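# Hang the print on the hook by its cord

## Task

Get the print hanging from the hook, supported by its cord looped over the hook, and have it stay there once the robot lets go.

## Robot and tools

Robot: two arms, left_arm and right_arm, each a six-joint arm ending in a parallel two-finger gripper with a wrist camera. The fingers point along the gripper's +z axis and close along its y axis. end_effector_position is the spot between the finger pads, roughly 1 cm short of the fingertips.

Frames: the scene frame has its origin at table-top height, halfway between the two nominal arm bases; +z is up, +x points out over the table, and left_arm sits on the +y side (arm names do not match image sides). Calibrated bases: left_arm at (+0.013, +0.354, +0.023) m, right_arm at (+0.012, -0.281, +0.036) m, each turned slightly about z. Printed hand positions, quaternions (wxyz) and velocities use the scene frame and may be off by a few centimetres, more at long reach. Offsets you send, however, are measured along each arm's own Hand target axes.

The 14-number row: every motion command is a row of 14 numbers between -1 and 1, always covering both arms: dx, dy, dz, rx, ry, rz, opening for left_arm, then those seven again for right_arm. dx, dy, dz shift the gripper relative to its Hand target at the start of the action or move, along that target's own axes; 1.0 equals 0.6 m. rx, ry, rz form a single rotation vector, also in that target's axes, with 1.0 equal to 180 degrees. These six are offsets, not poses, and sending the same offset twice moves the hand twice. The opening is absolute: +1 fully open (0.094 m), -1 closed. A 0 in the opening slot means half-closed, not unchanged; to leave a gripper alone, resend its current command (see Tool commands in the result). Sending six zeros re-asks for the current Hand target.

execute_actions(actions, cameras): actions is a list of actions; each action is a table of up to 15 rows, each row held for one 1/30 s step, and a short table repeats its final row to fill 15 steps. All rows of one action count from the same starting Hand target. An empty list just reports the state and images.

move(target, speed, blend, opening_speed, blocking, cameras): drives both grippers in straight lines to the offset row in target, or through a list of up to 15 rows, each counted from the same starting Hand targets. speed is the top path speed in m/s (0.002 to 2.9, default 0.25; rotation up to twice that in rad/s), one value or one per target. blend (m) rounds corners between listed targets; 0 stops at each. opening_speed (0.2 or more, per second on the -1..+1 scale) closes fingers gradually, near 0.2 for anything delicate. blocking=false returns after about 0.5 s while the move continues. Paths do not avoid obstacles or the other arm, last at most 10 s, and a changed opening on a later target is applied only after all arms stop there. Avoid paths passing near an arm's own base; route around it.

wait(seconds, 0 to 10) lets the scene run with commands held. stop brakes a running move. zoom_image(camera, region [x0, y0, x1, y1] in pixels, at most 504 by 504) enlarges part of the newest image of one of cam_head_left, cam_head_right, cam_high, cam_low, cam_left_wrist, cam_right_wrist (all 896x504). read_manual gives only URDF licence text. finished_scene(scene) ends the current scene (give its number) permanently; call it only when the print hangs on its own.

Results: each arm's end_effector_position and quat, Hand target (last commanded pose after clipping, the base for the next offsets), Joint positions (last value is finger opening in metres), joint velocities (flagged within noise when still), Joint torques (include gravity; joints 1 to 3 wrap at ±28 N m), grip_measured (opening on the command scale, reads up to ~2.7 mm wide when empty), Tool commands, and camera images. A move adds a move: line with its ending: done (within 10 mm and 2 degrees), off_target, moving, held or fault, plus limits such as paced (pose clipped) or held (steps withheld). done or off_target says nothing about contact.

Behaviour to expect: orientation commands are clipped to 40 degrees from the current one per step. Grippers often stop a centimetre or so short from friction and weight; another command, even zeros, retries, or send the remaining gap as an offset. An arm blocked by an object keeps pushing until commanded back past its gripper. grip_measured follows the command up to the force limit, so it will not reveal a touch; about 0.05 below the touch reading the grip is at full force (roughly 50 to 64 N per pad). To release, command well above grip_measured.

Avoid: dropping the print or letting go while it swings, knocking anything off the table (that fails the task), fast moves into contact, targets set far beyond a contact, and any contact or squeeze between the two arms, which can end the scene. Keep arms from staying stretched or straining against unreachable poses: motors heat, a MOTOR HOT line warns at 75 °C, and at 90 °C the arm folds and stays idle. Objects may get brief random nudges, and the simulation keeps running between replies.

Each tool is called after "Call:" by a JSON object that holds its "name" and its "arguments", one argument or row to a line.

## Session

Call:
{"name": "execute_actions", "arguments": {
  "actions": []
}}

Scene clock: 0.00 s.
left_arm: end_effector_position=(+0.4002, +0.3989, +0.1365) grip_measured=+1.000 end_effector_quat_wxyz=(+0.613, -0.112, +0.775, +0.106) | right_arm: end_effector_position=(+0.4073, -0.2508, +0.1587) grip_measured=+1.000 end_effector_quat_wxyz=(+0.623, -0.013, +0.782, +0.012)
Joint positions: left_arm=[-0.087 1.56 0.323 0.994 -0.352 -0.057 0.094] | right_arm=[0.055 1.514 0.335 0.952 0.066 0.018 0.094]
Joint velocities: within noise
Joint torques (N m): no reading
Heat: left arm: 47 °C; right arm: 45 °C.
Hand target: left_arm +0.4012, +0.3996, +0.1402; +0.617, -0.114, +0.771, +0.107 | right_arm +0.4099, -0.2506, +0.1674; +0.633, -0.012, +0.774, +0.012
Tool commands: left_gripper/opening=+1.0 right_gripper/opening=+1.0

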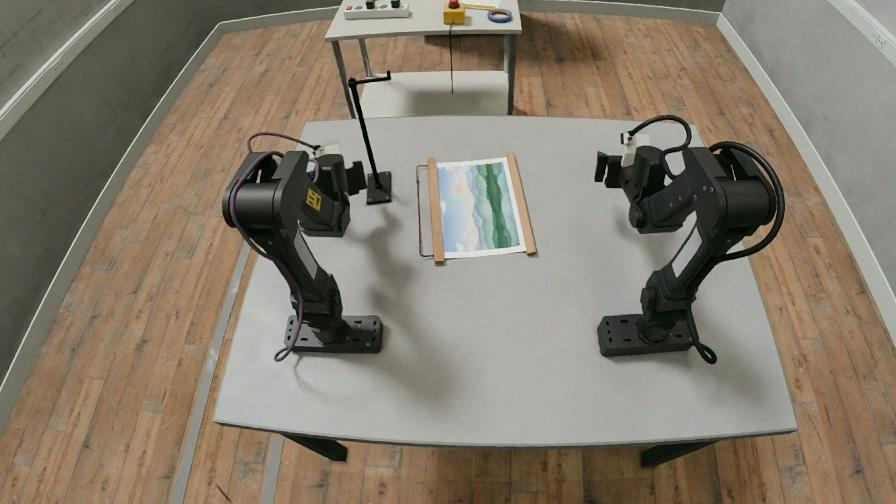

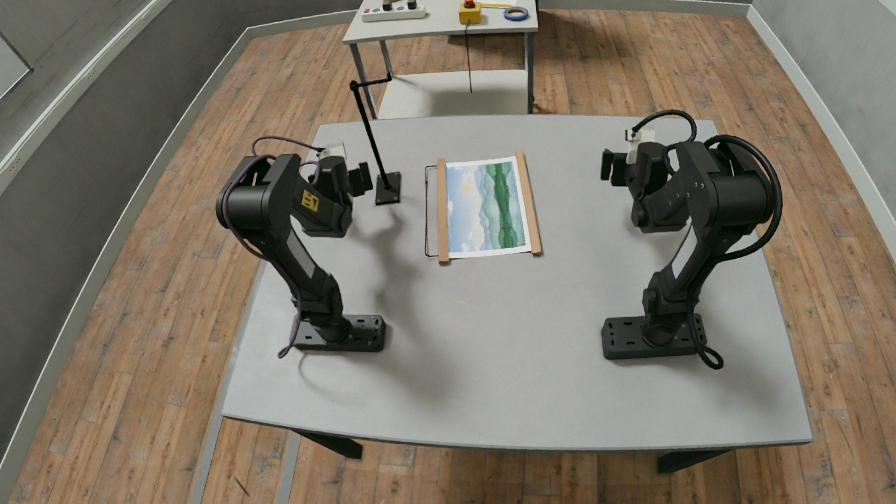

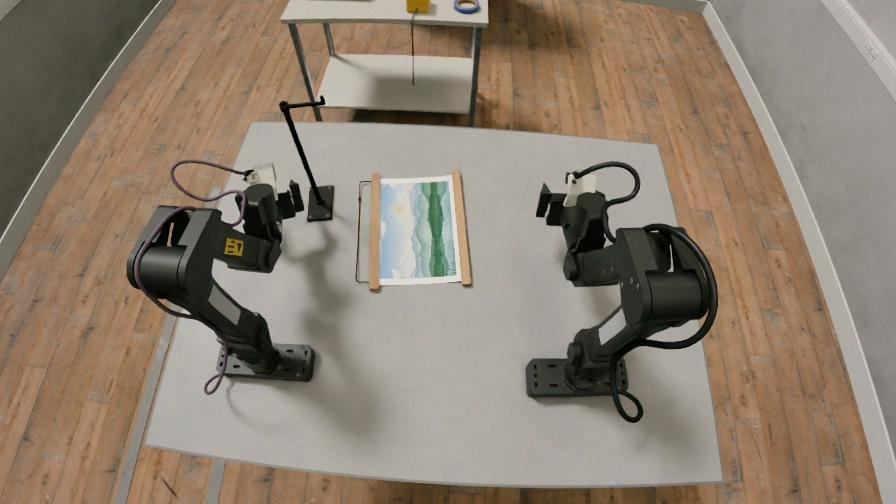

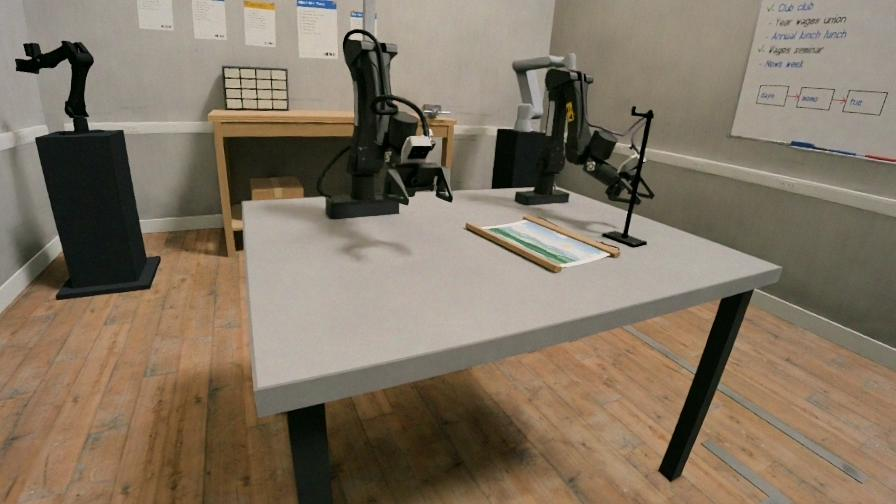

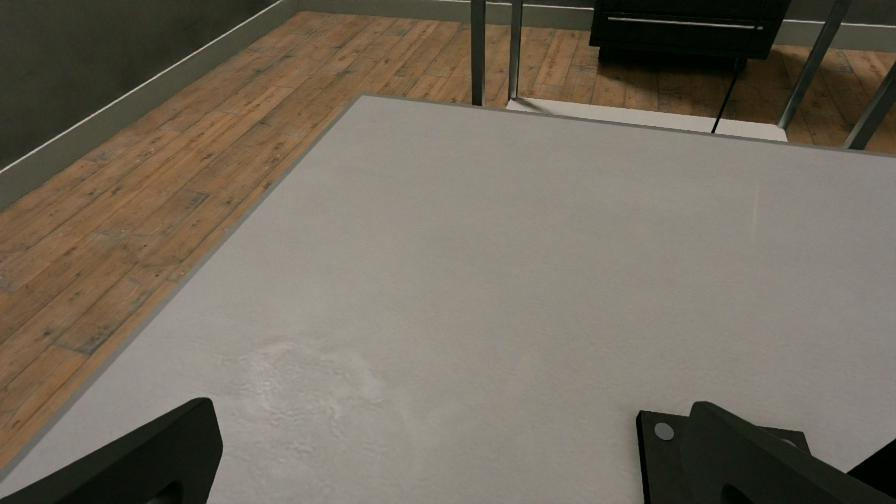

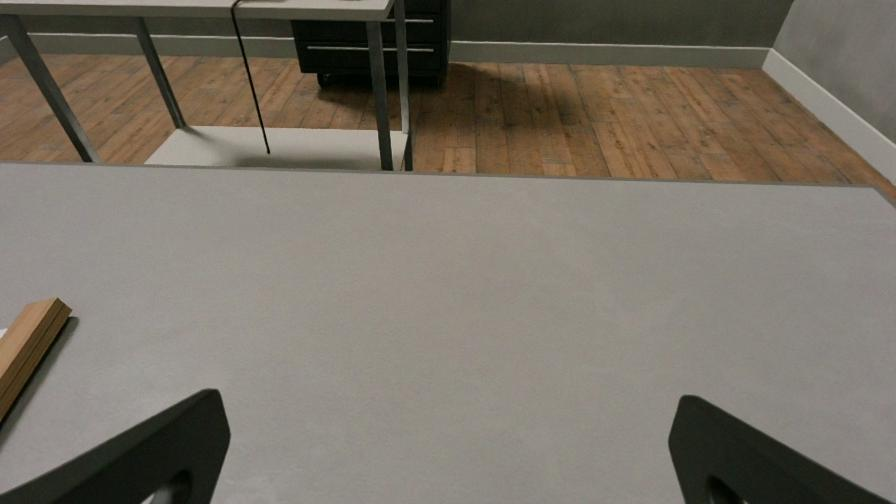

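Call:
{"name": "zoom_image", "arguments": {
  "camera": "cam_head_left",
  "region": [320, 60, 560, 280]
}}

Call:
{"name": "zoom_image", "arguments": {
  "camera": "cam_high",
  "region": [250, 80, 500, 310]
}}

Call:
{"name": "zoom_image", "arguments": {
  "camera": "cam_low",
  "region": [440, 80, 700, 290]
}}

Scaled by 2.100 from the camera's 896x504 image, which has a finer 1280x720 frame.

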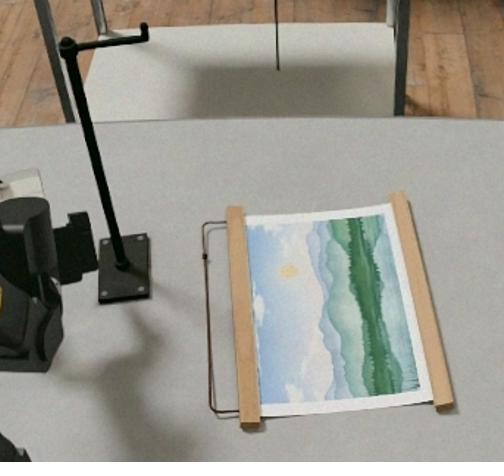

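Scaled by 2.016 from the camera's 896x504 image, which has a finer 1280x720 frame.

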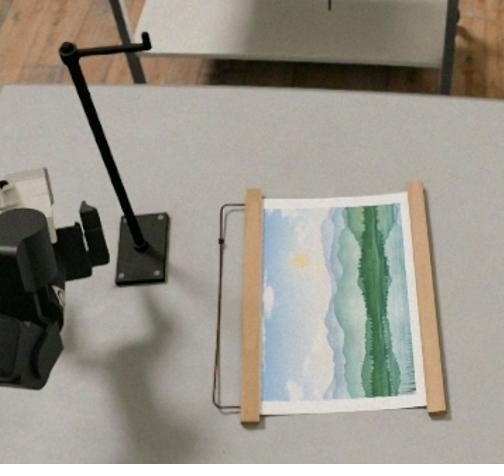

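Scaled by 1.938 from the camera's 896x504 image, which has a finer 1280x720 frame.

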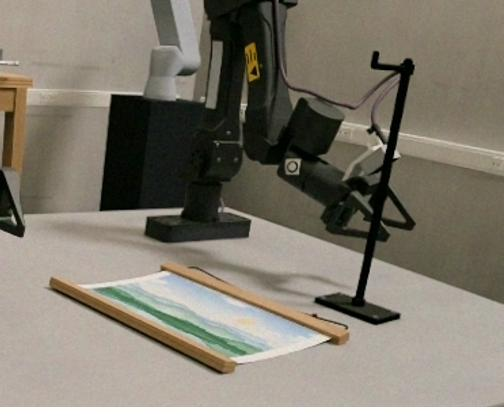

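Call:
{"name": "move", "arguments": {
  "target": [
    [-0.1022,-0.0237,-0.1587,0.037,0.213,0.039,-0.1,0,0,0,0,0,0,1],
    [-0.0574,-0.3618,-0.2431,0.0738,0.426,0.0787,-0.1,0,0,0,0,0,0,1]
  ],
  "speed": 0.3,
  "blend": [0.04,0]
}}

Scene clock: 11.67 s.
left_arm: end_effector_position=(+0.3467, +0.1487, +0.2004) grip_measured=-0.098 end_effector_quat_wxyz=(+0.039, +0.001, +0.999, -0.019) | right_arm: end_effector_position=(+0.4073, -0.2508, +0.1587) grip_measured=+1.000 end_effector_quat_wxyz=(+0.623, -0.013, +0.782, +0.012)
Joint positions: left_arm=[-0.599 1.99 2.012 -1.507 -0.008 -0.555 0.042] | right_arm=[0.055 1.514 0.335 0.952 0.066 0.018 0.094]
Joint velocities: within noise
Joint torques (N m): left_arm=[-0.13 -9.09 8.68 -0.06 0.08 -0.08] | right_arm=[-0.01 -4.7 4.77 1.88 0.02 0]
Heat: left arm: 48 °C; right arm: 47 °C.
Hand target: left_arm +0.3405, +0.1500, +0.2001; -0.001, -0.001, +1.000, +0.000 | right_arm +0.4099, -0.2506, +0.1674; +0.633, -0.012, +0.774, +0.012
Off the commanded pose: left_arm 0.007 m, 5 deg | right_arm 0.009 m, 1 deg.
joint sent to its limit (left arm) — joint 4 (wrist pitch), lower limit. The joint targets are off in orientation, not in position.
move: off_target (left_arm)

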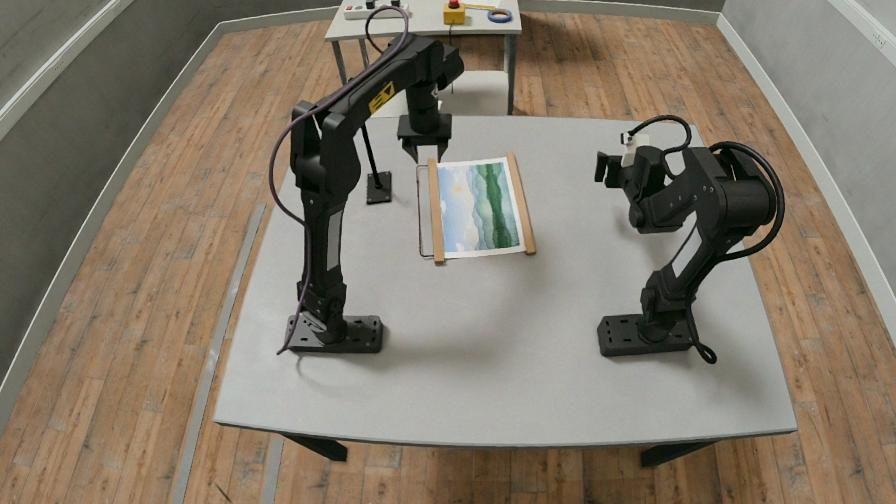

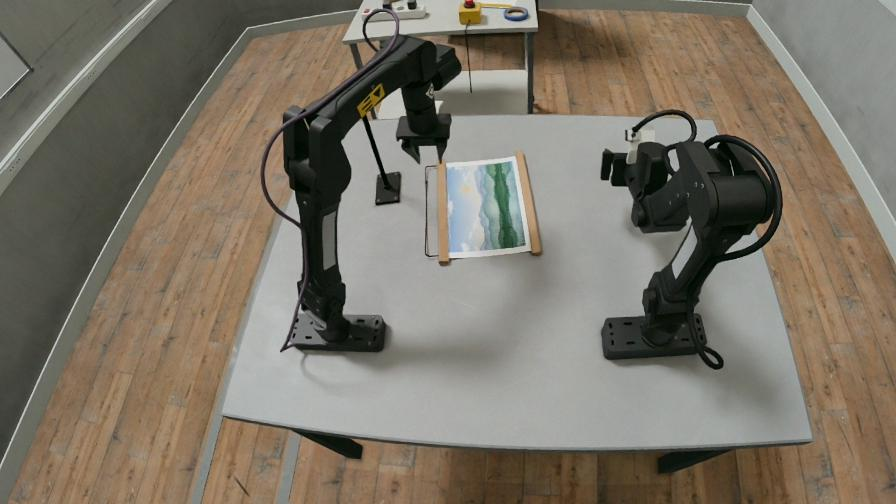

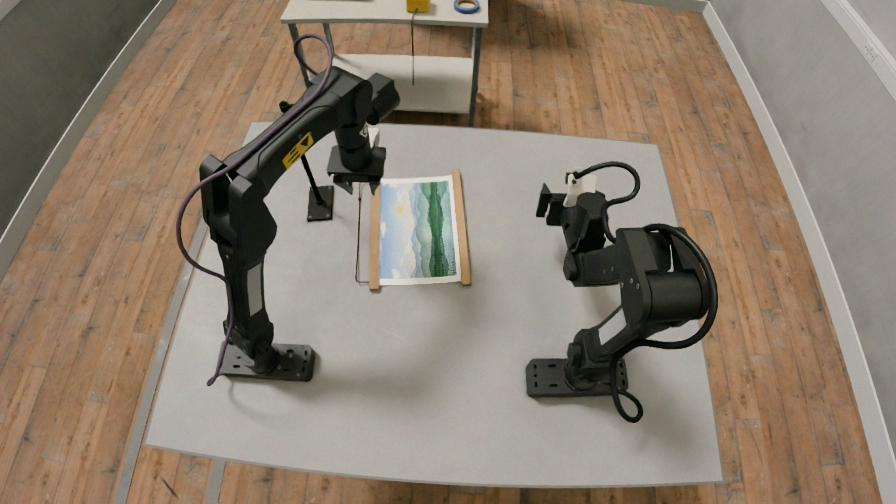

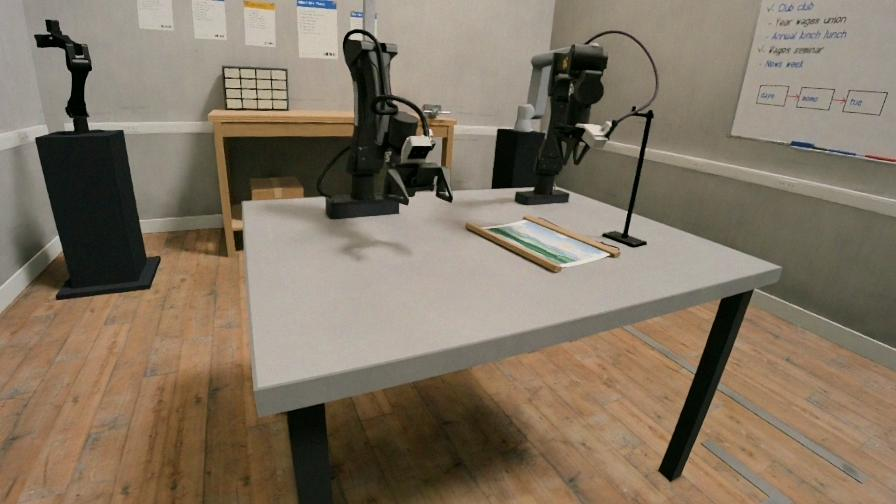

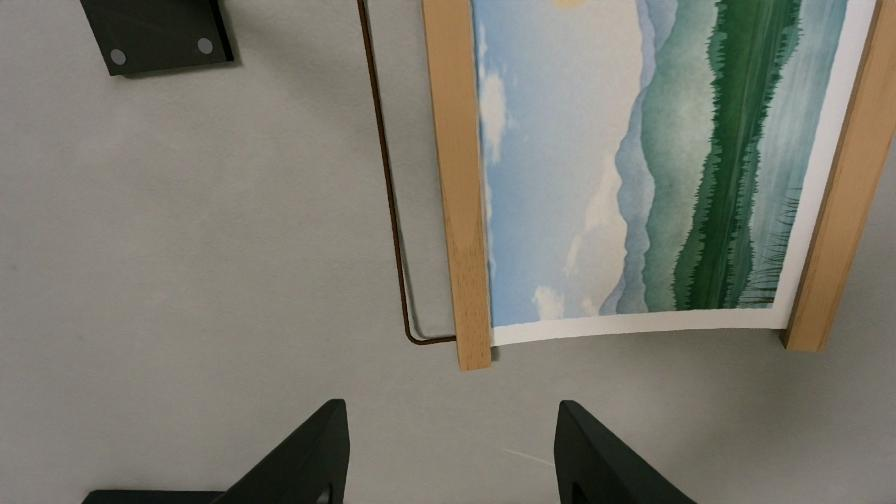

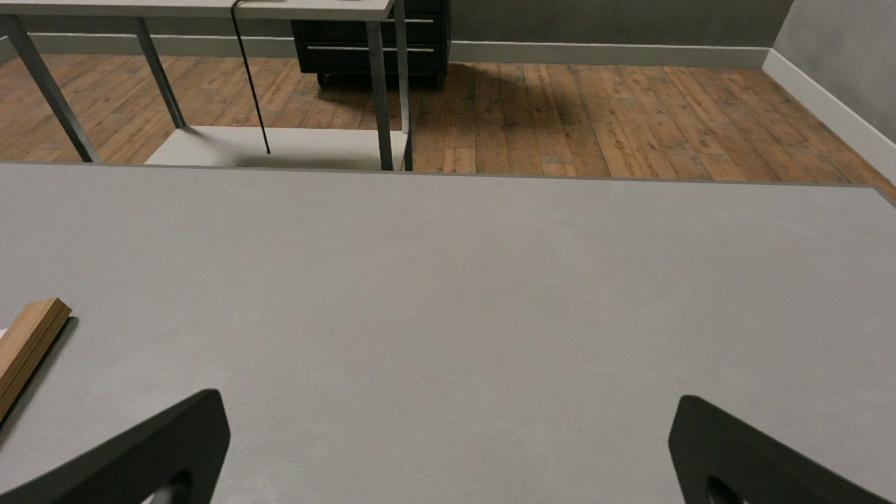

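Call:
{"name": "move", "arguments": {
  "target": [-0.1,0.05,0.2,0,0,-0.029,-0.36,0,0,0,0,0,0,1],
  "speed": 0.2
}}

Scene clock: 14.90 s.
left_arm: end_effector_position=(+0.4042, +0.1775, +0.0908) grip_measured=-0.358 end_effector_quat_wxyz=(+0.016, -0.047, +0.999, -0.006) | right_arm: end_effector_position=(+0.4073, -0.2508, +0.1587) grip_measured=+1.000 end_effector_quat_wxyz=(+0.623, -0.013, +0.782, +0.012)
Joint positions: left_arm=[-0.469 2.175 1.857 -1.22 -0.004 -0.522 0.03] | right_arm=[0.055 1.514 0.335 0.952 0.066 0.018 0.094]
Joint velocities: within noise
Joint torques (N m): left_arm=[0.25 -10.74 5.45 0.33 0.02 0.02] | right_arm=[-0.02 -4.7 4.75 1.89 0.02 -0.01]
Heat: left arm: 49 °C; right arm: 47 °C.
Hand target: left_arm +0.4003, +0.1799, +0.0802; +0.000, -0.046, +0.999, +0.000 | right_arm +0.4099, -0.2506, +0.1674; +0.633, -0.012, +0.774, +0.012
Off the commanded pose: left_arm 0.012 m, 2 deg | right_arm 0.009 m, 1 deg.
move: off_target (left_arm)

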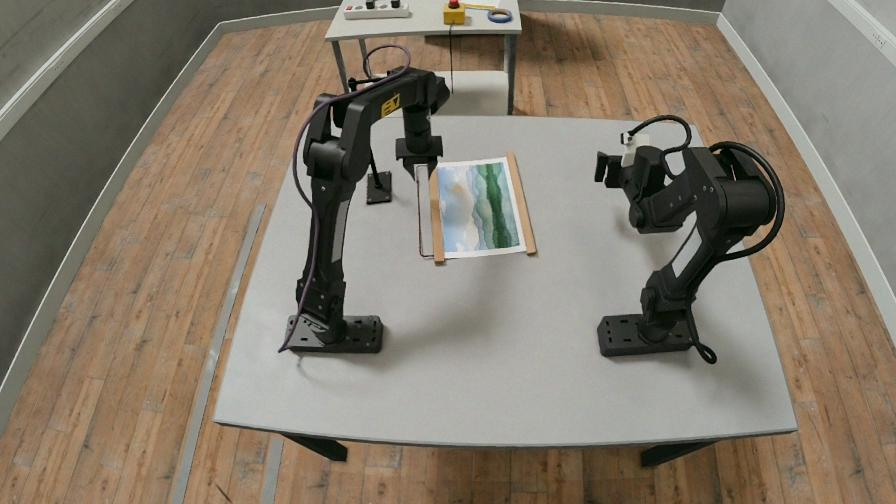

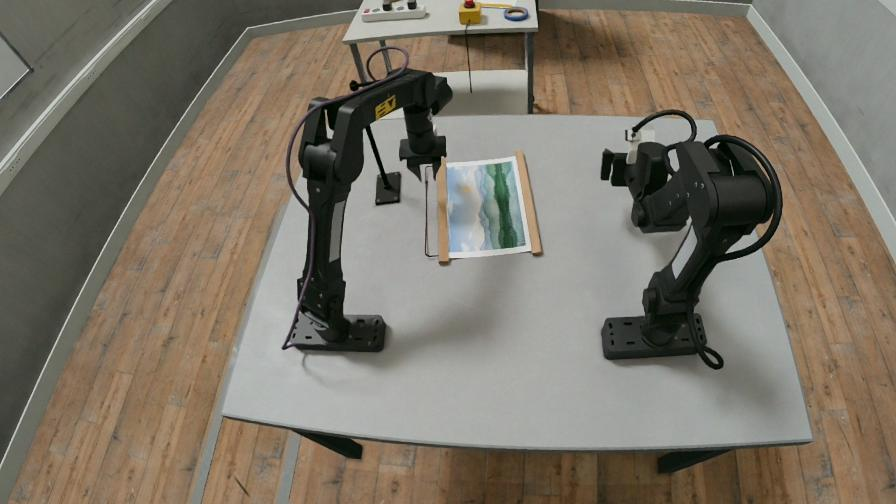

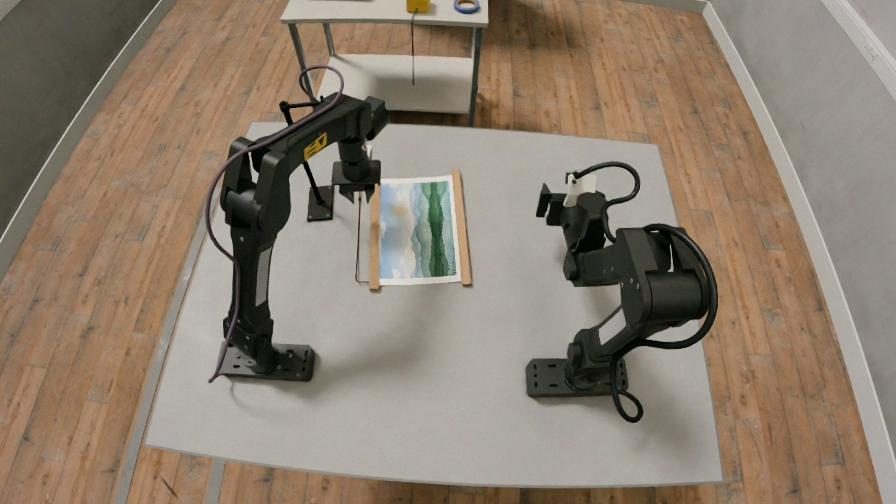

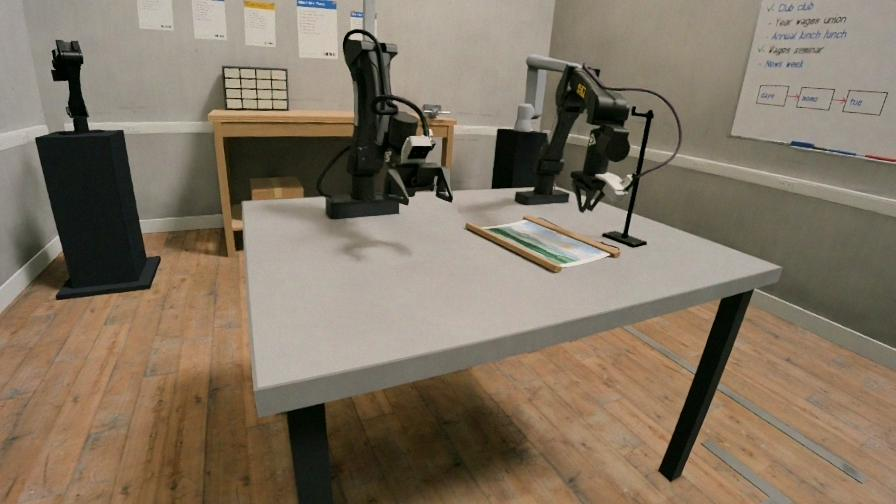

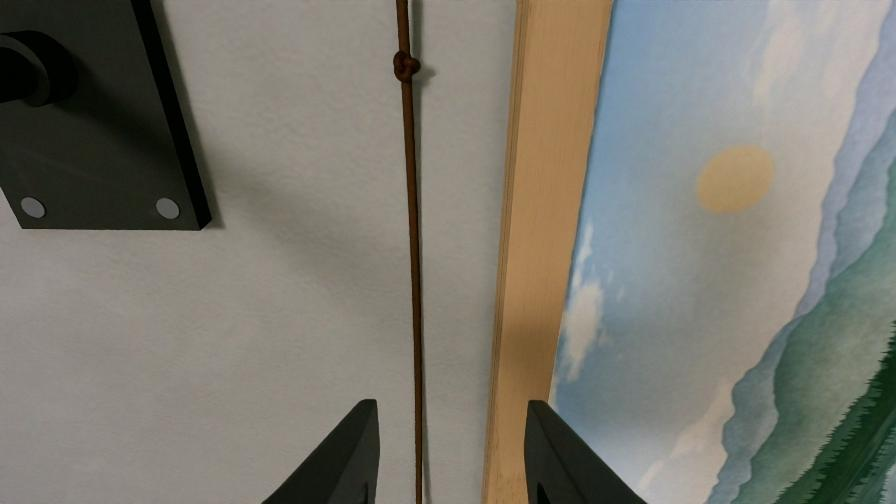

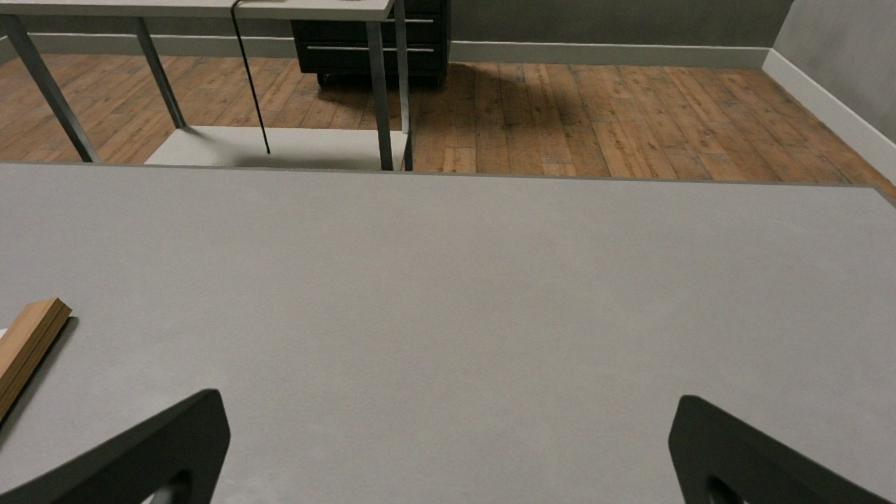

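Call:
{"name": "move", "arguments": {
  "target": [0.0015,0.0194,0.0833,0,0,0,-0.36,0,0,0,0,0,0,1],
  "speed": 0.15,
  "cameras": ["cam_left_wrist","cam_high","cam_low"]
}}

Scene clock: 17.33 s.
left_arm: end_effector_position=(+0.4050, +0.1864, +0.0446) grip_measured=-0.358 end_effector_quat_wxyz=(+0.021, -0.045, +0.999, -0.008) | right_arm: end_effector_position=(+0.4073, -0.2508, +0.1587) grip_measured=+1.000 end_effector_quat_wxyz=(+0.623, -0.013, +0.782, +0.012)
Joint positions: left_arm=[-0.449 2.184 1.685 -1.028 -0.004 -0.499 0.03] | right_arm=[0.055 1.514 0.335 0.952 0.066 0.018 0.094]
Joint velocities: within noise
Joint torques (N m): left_arm=[0.51 -10.21 4.93 0.36 0.04 0.05] | right_arm=[-0.01 -4.68 4.77 1.89 0.02 -0.01]
Heat: left arm: 50 °C; right arm: 48 °C.
Hand target: left_arm +0.3981, +0.1915, +0.0301; -0.001, -0.046, +0.999, +0.000 | right_arm +0.4099, -0.2506, +0.1674; +0.633, -0.012, +0.774, +0.012
Off the commanded pose: left_arm 0.017 m, 3 deg | right_arm 0.009 m, 1 deg.
move: off_target (left_arm)
Images, in order (width x height): cam_high 896x504, cam_low 896x504, cam_left_wrist 896x504.

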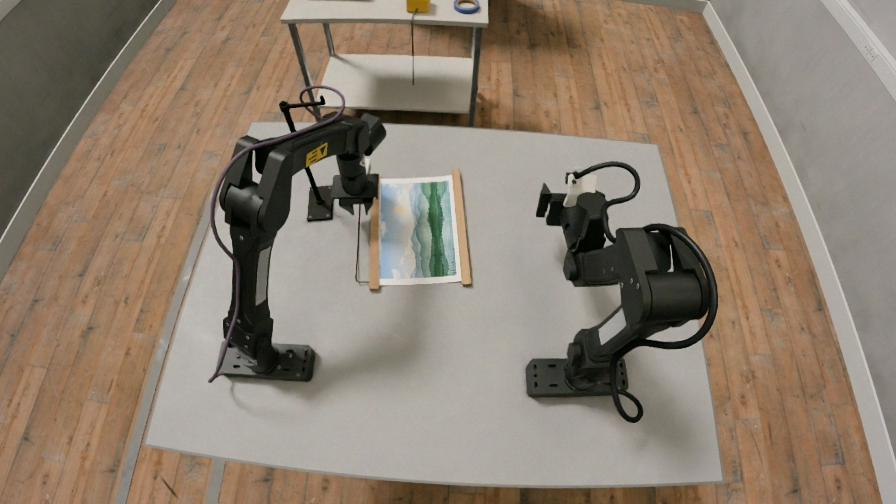

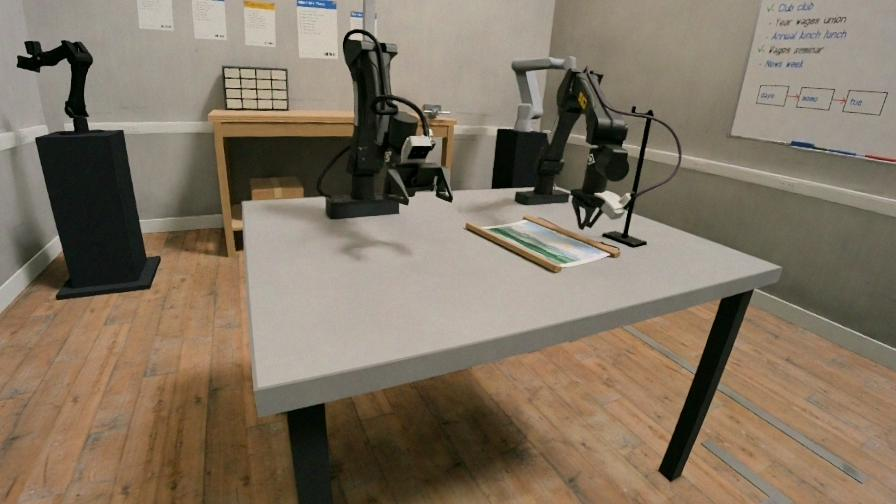

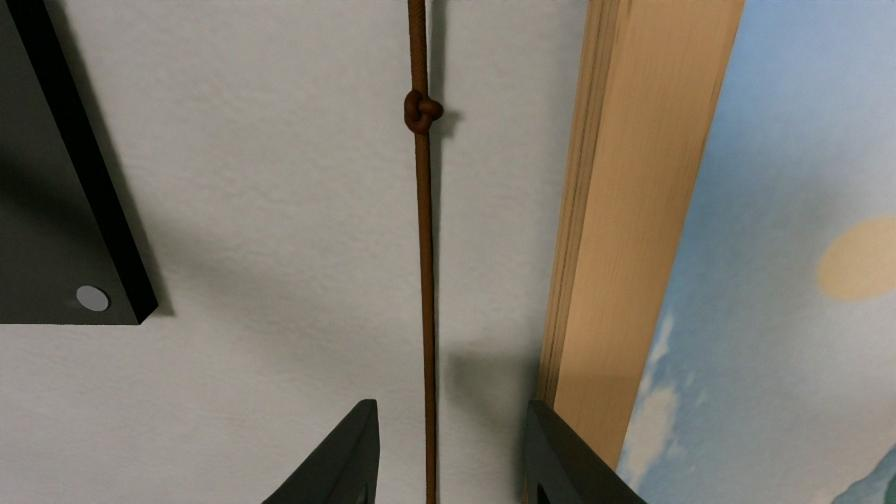

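Call:
{"name": "move", "arguments": {
  "target": [0.004,0.0104,0.0417,0,0,0,-0.36,0,0,0,0,0,0,1],
  "speed": 0.1,
  "cameras": ["cam_left_wrist","cam_low"]
}}

Scene clock: 19.47 s.
left_arm: end_effector_position=(+0.4030, +0.1915, +0.0199) grip_measured=-0.358 end_effector_quat_wxyz=(+0.021, -0.045, +0.999, -0.008) | right_arm: end_effector_position=(+0.4073, -0.2508, +0.1587) grip_measured=+1.000 end_effector_quat_wxyz=(+0.623, -0.013, +0.782, +0.012)
Joint positions: left_arm=[-0.44 2.197 1.605 -0.933 -0.004 -0.488 0.03] | right_arm=[0.055 1.514 0.335 0.952 0.066 0.018 0.094]
Joint velocities: within noise
Joint torques (N m): left_arm=[0.68 -10.11 4.75 0.35 0.03 0.05] | right_arm=[-0.01 -4.7 4.77 1.89 0.02 0]
Heat: left arm: 50 °C; right arm: 48 °C.
Hand target: left_arm +0.3951, +0.1975, +0.0050; -0.001, -0.046, +0.999, +0.000 | right_arm +0.4099, -0.2506, +0.1674; +0.633, -0.012, +0.774, +0.012
Off the commanded pose: left_arm 0.018 m, 3 deg | right_arm 0.009 m, 1 deg.
move: off_target (left_arm)
Images, in order (width x height): cam_low 896x504, cam_left_wrist 896x504.

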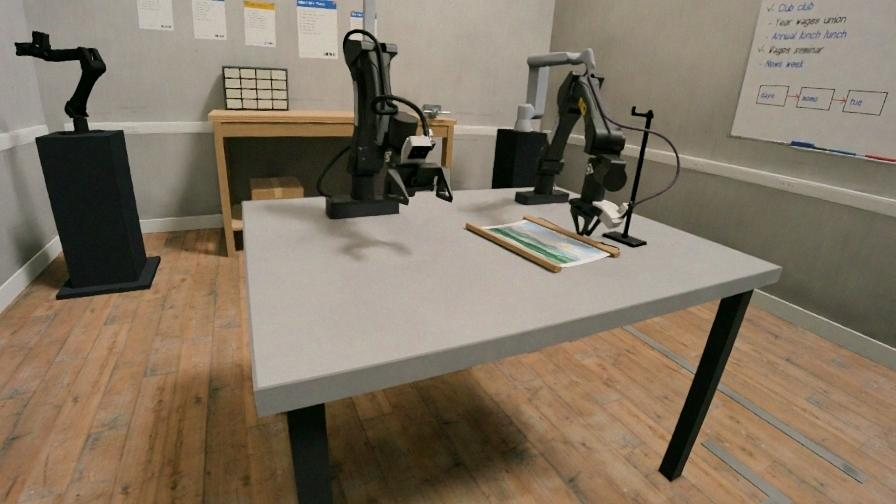

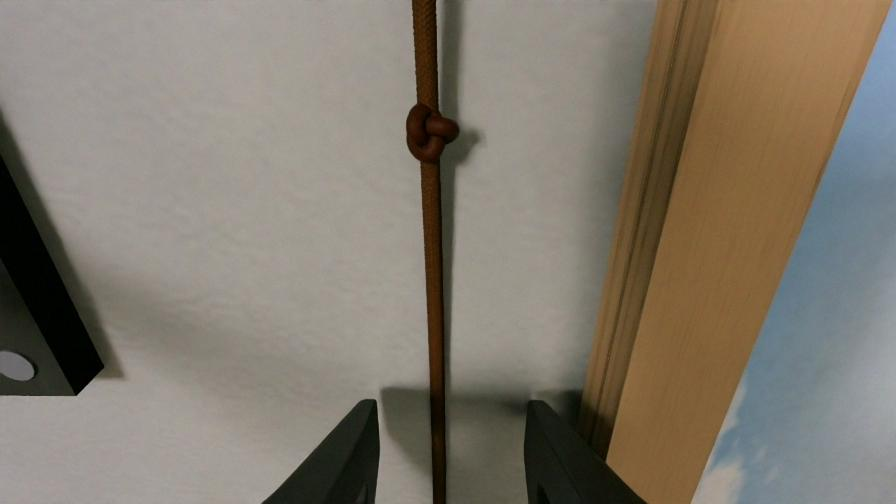

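Call:
{"name": "move", "arguments": {
  "target": [-0.0005,0.005,0.0167,0,0,0,-0.36,0,0,0,0,0,0,1],
  "speed": 0.05,
  "cameras": ["cam_left_wrist"]
}}

Scene clock: 20.57 s.
left_arm: end_effector_position=(+0.4035, +0.1931, +0.0156) grip_measured=-0.358 end_effector_quat_wxyz=(+0.023, -0.044, +0.999, -0.010) | right_arm: end_effector_position=(+0.4073, -0.2508, +0.1587) grip_measured=+1.000 end_effector_quat_wxyz=(+0.623, -0.013, +0.782, +0.012)
Joint positions: left_arm=[-0.435 2.198 1.588 -0.91 -0.001 -0.481 0.03] | right_arm=[0.055 1.514 0.335 0.952 0.066 0.018 0.094]
Joint velocities: within noise
Joint torques (N m): left_arm=[0.8 -9.29 4.11 0.53 0.01 0.05] | right_arm=[-0.01 -4.7 4.77 1.89 0.02 0]
Heat: left arm: 50 °C; right arm: 48 °C.
Hand target: left_arm +0.3953, +0.2004, -0.0049; +0.000, -0.046, +0.999, +0.000 | right_arm +0.4099, -0.2506, +0.1674; +0.633, -0.012, +0.774, +0.012
Off the commanded pose: left_arm 0.024 m, 3 deg | right_arm 0.009 m, 1 deg.
move: off_target (left_arm)
Images, in order (width x height): cam_left_wrist 896x504.

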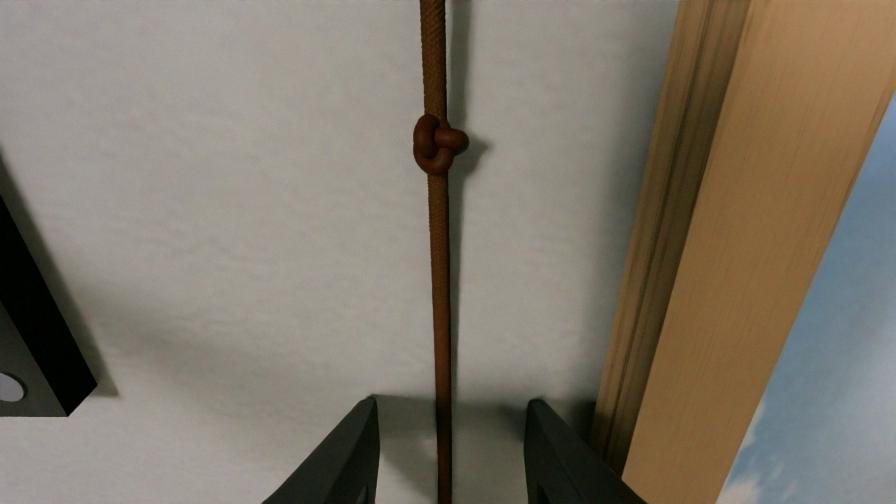

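Call:
{"name": "move", "arguments": {
  "target": [0,0,0.007,0,0,0,-0.36,0,0,0,0,0,0,1],
  "speed": 0.05,
  "cameras": ["cam_left_wrist"]
}}

Call:
{"name": "zoom_image", "arguments": {
  "camera": "cam_left_wrist",
  "region": [330, 350, 600, 504]
}}

Scene clock: 21.80 s.
left_arm: end_effector_position=(+0.4033, +0.1932, +0.0150) grip_measured=-0.358 end_effector_quat_wxyz=(+0.023, -0.043, +0.999, -0.011) | right_arm: end_effector_position=(+0.4073, -0.2508, +0.1587) grip_measured=+1.000 end_effector_quat_wxyz=(+0.623, -0.013, +0.782, +0.012)
Joint positions: left_arm=[-0.435 2.198 1.585 -0.907 0 -0.48 0.03] | right_arm=[0.055 1.514 0.335 0.952 0.066 0.018 0.094]
Joint velocities: within noise
Joint torques (N m): left_arm=[0.85 -8.9 3.63 0.65 0.02 0.02] | right_arm=[-0.02 -4.7 4.75 1.89 0.02 -0.01]
Heat: left arm: 50 °C; right arm: 48 °C.
Hand target: left_arm +0.3951, +0.2004, -0.0091; -0.001, -0.046, +0.999, +0.000 | right_arm +0.4099, -0.2506, +0.1674; +0.633, -0.012, +0.774, +0.012
Off the commanded pose: left_arm 0.026 m, 3 deg | right_arm 0.009 m, 1 deg.
move: off_target (left_arm)
Images, in order (width x height): cam_left_wrist 896x504.

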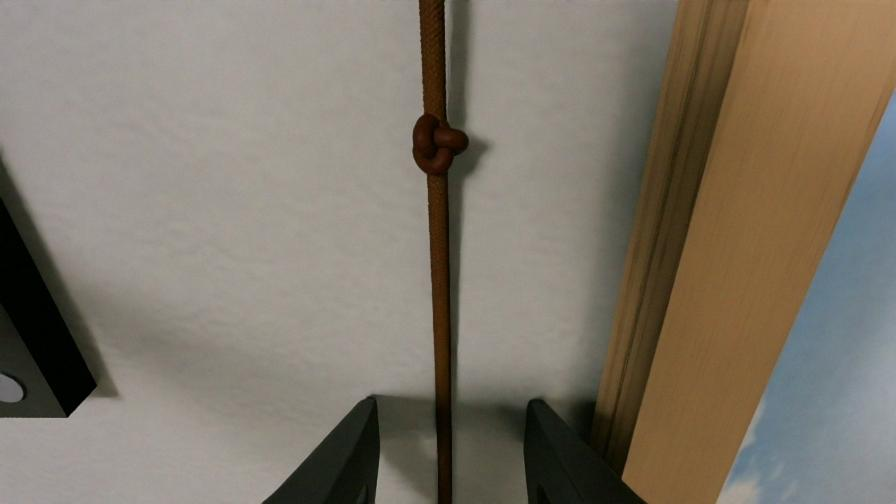

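Scaled by 1.867 from the camera's 896x504 image, which has a finer 1280x720 frame.

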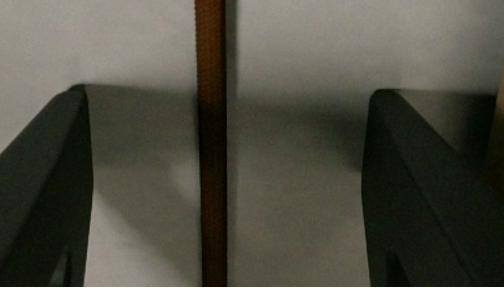

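Call:
{"name": "move", "arguments": {
  "target": [0,0,-0.006,0,0,0,-1,0,0,0,0,0,0,1],
  "speed": 0.05,
  "opening_speed": 0.5,
  "cameras": ["cam_left_wrist"]
}}

Call:
{"name": "zoom_image", "arguments": {
  "camera": "cam_left_wrist",
  "region": [330, 350, 600, 504]
}}

Scene clock: 23.77 s.
left_arm: end_effector_position=(+0.4042, +0.1888, +0.0150) grip_measured=-0.983 end_effector_quat_wxyz=(+0.024, -0.043, +0.999, -0.022) | right_arm: end_effector_position=(+0.4073, -0.2508, +0.1587) grip_measured=+1.000 end_effector_quat_wxyz=(+0.623, -0.013, +0.782, +0.012)
Joint positions: left_arm=[-0.435 2.198 1.585 -0.896 0.02 -0.479 0.001] | right_arm=[0.055 1.514 0.335 0.952 0.066 0.018 0.094]
Joint velocities: within noise
Joint torques (N m): left_arm=[0.75 -9.33 4.4 0.4 -0.15 0.03] | right_arm=[-0.02 -4.7 4.77 1.88 0.02 0]
Heat: left arm: 51 °C; right arm: 48 °C.
Hand target: left_arm +0.3951, +0.2005, -0.0056; -0.001, -0.046, +0.999, +0.000 | right_arm +0.4099, -0.2506, +0.1674; +0.633, -0.012, +0.774, +0.012
Off the commanded pose: left_arm 0.025 m, 4 deg | right_arm 0.009 m, 1 deg.
move: off_target (left_arm)
Images, in order (width x height): cam_left_wrist 896x504.

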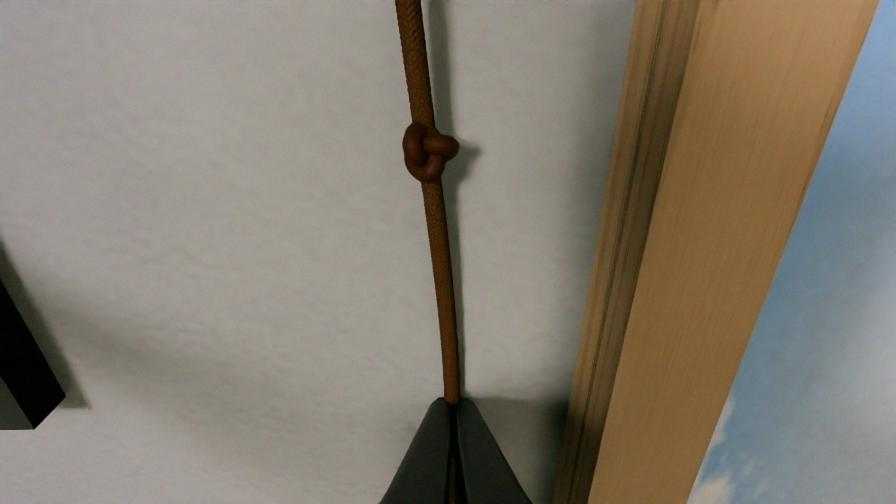

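Scaled by 1.867 from the camera's 896x504 image, which has a finer 1280x720 frame.

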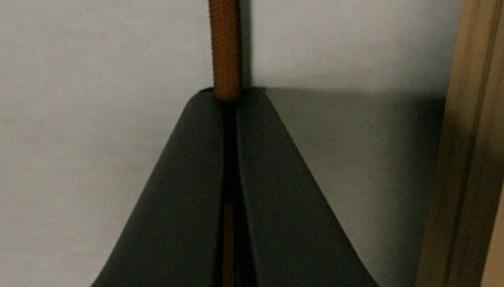

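Call:
{"name": "move", "arguments": {
  "target": [0,0,-0.083,0,0,0,-1,0,0,0,0,0,0,1],
  "speed": 0.08,
  "cameras": ["cam_left_wrist","cam_high"]
}}

Call:
{"name": "zoom_image", "arguments": {
  "camera": "cam_left_wrist",
  "region": [330, 350, 600, 504]
}}

Scene clock: 25.43 s.
left_arm: end_effector_position=(+0.3888, +0.1963, +0.0269) grip_measured=-0.983 end_effector_quat_wxyz=(-0.015, -0.043, +0.999, -0.001) | right_arm: end_effector_position=(+0.4073, -0.2508, +0.1587) grip_measured=+1.000 end_effector_quat_wxyz=(+0.623, -0.013, +0.782, +0.012)
Joint positions: left_arm=[-0.435 2.198 1.636 -1.035 0.015 -0.479 0.001] | right_arm=[0.055 1.514 0.335 0.952 0.066 0.018 0.094]
Joint velocities: within noise
Joint torques (N m): left_arm=[0.85 -14.52 8.24 -0.05 -0.11 0] | right_arm=[-0.01 -4.7 4.77 1.89 0.02 0]
Heat: left arm: 51 °C; right arm: 48 °C.
Hand target: left_arm +0.3953, +0.2004, +0.0443; +0.000, -0.046, +0.999, +0.000 | right_arm +0.4099, -0.2506, +0.1674; +0.633, -0.012, +0.774, +0.012
Off the commanded pose: left_arm 0.019 m, 2 deg | right_arm 0.009 m, 1 deg.
move: off_target (left_arm)
Images, in order (width x height): cam_high 896x504, cam_left_wrist 896x504.

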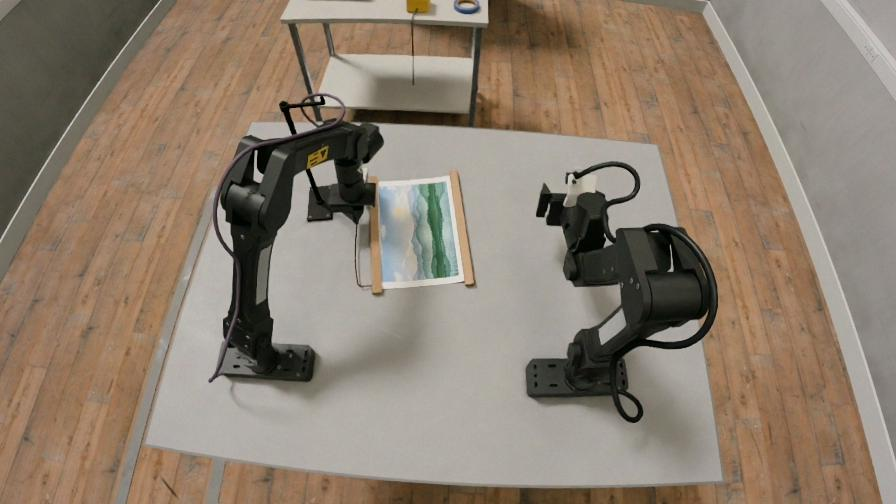

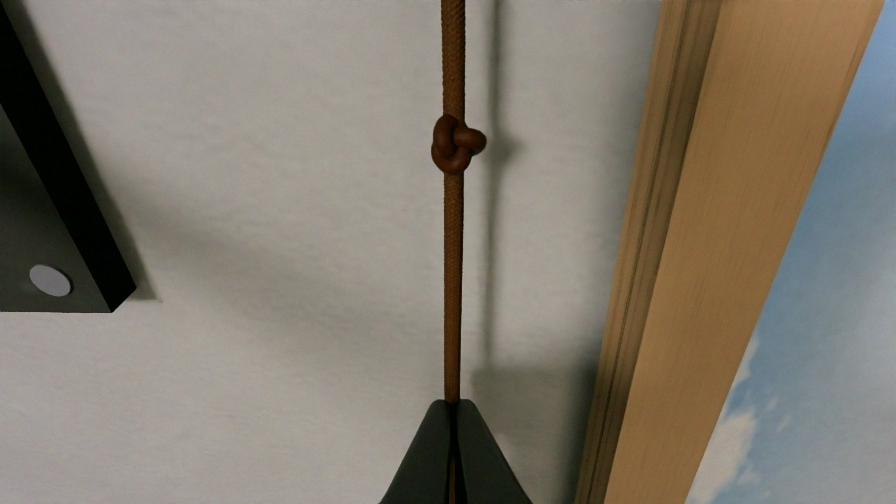

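Scaled by 1.867 from the camera's 896x504 image, which has a finer 1280x720 frame.

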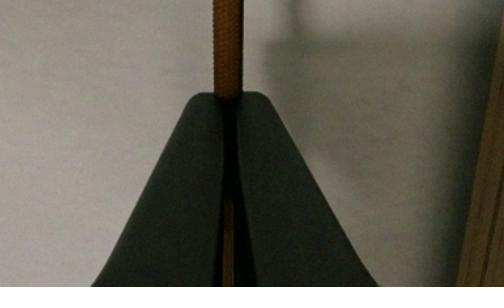

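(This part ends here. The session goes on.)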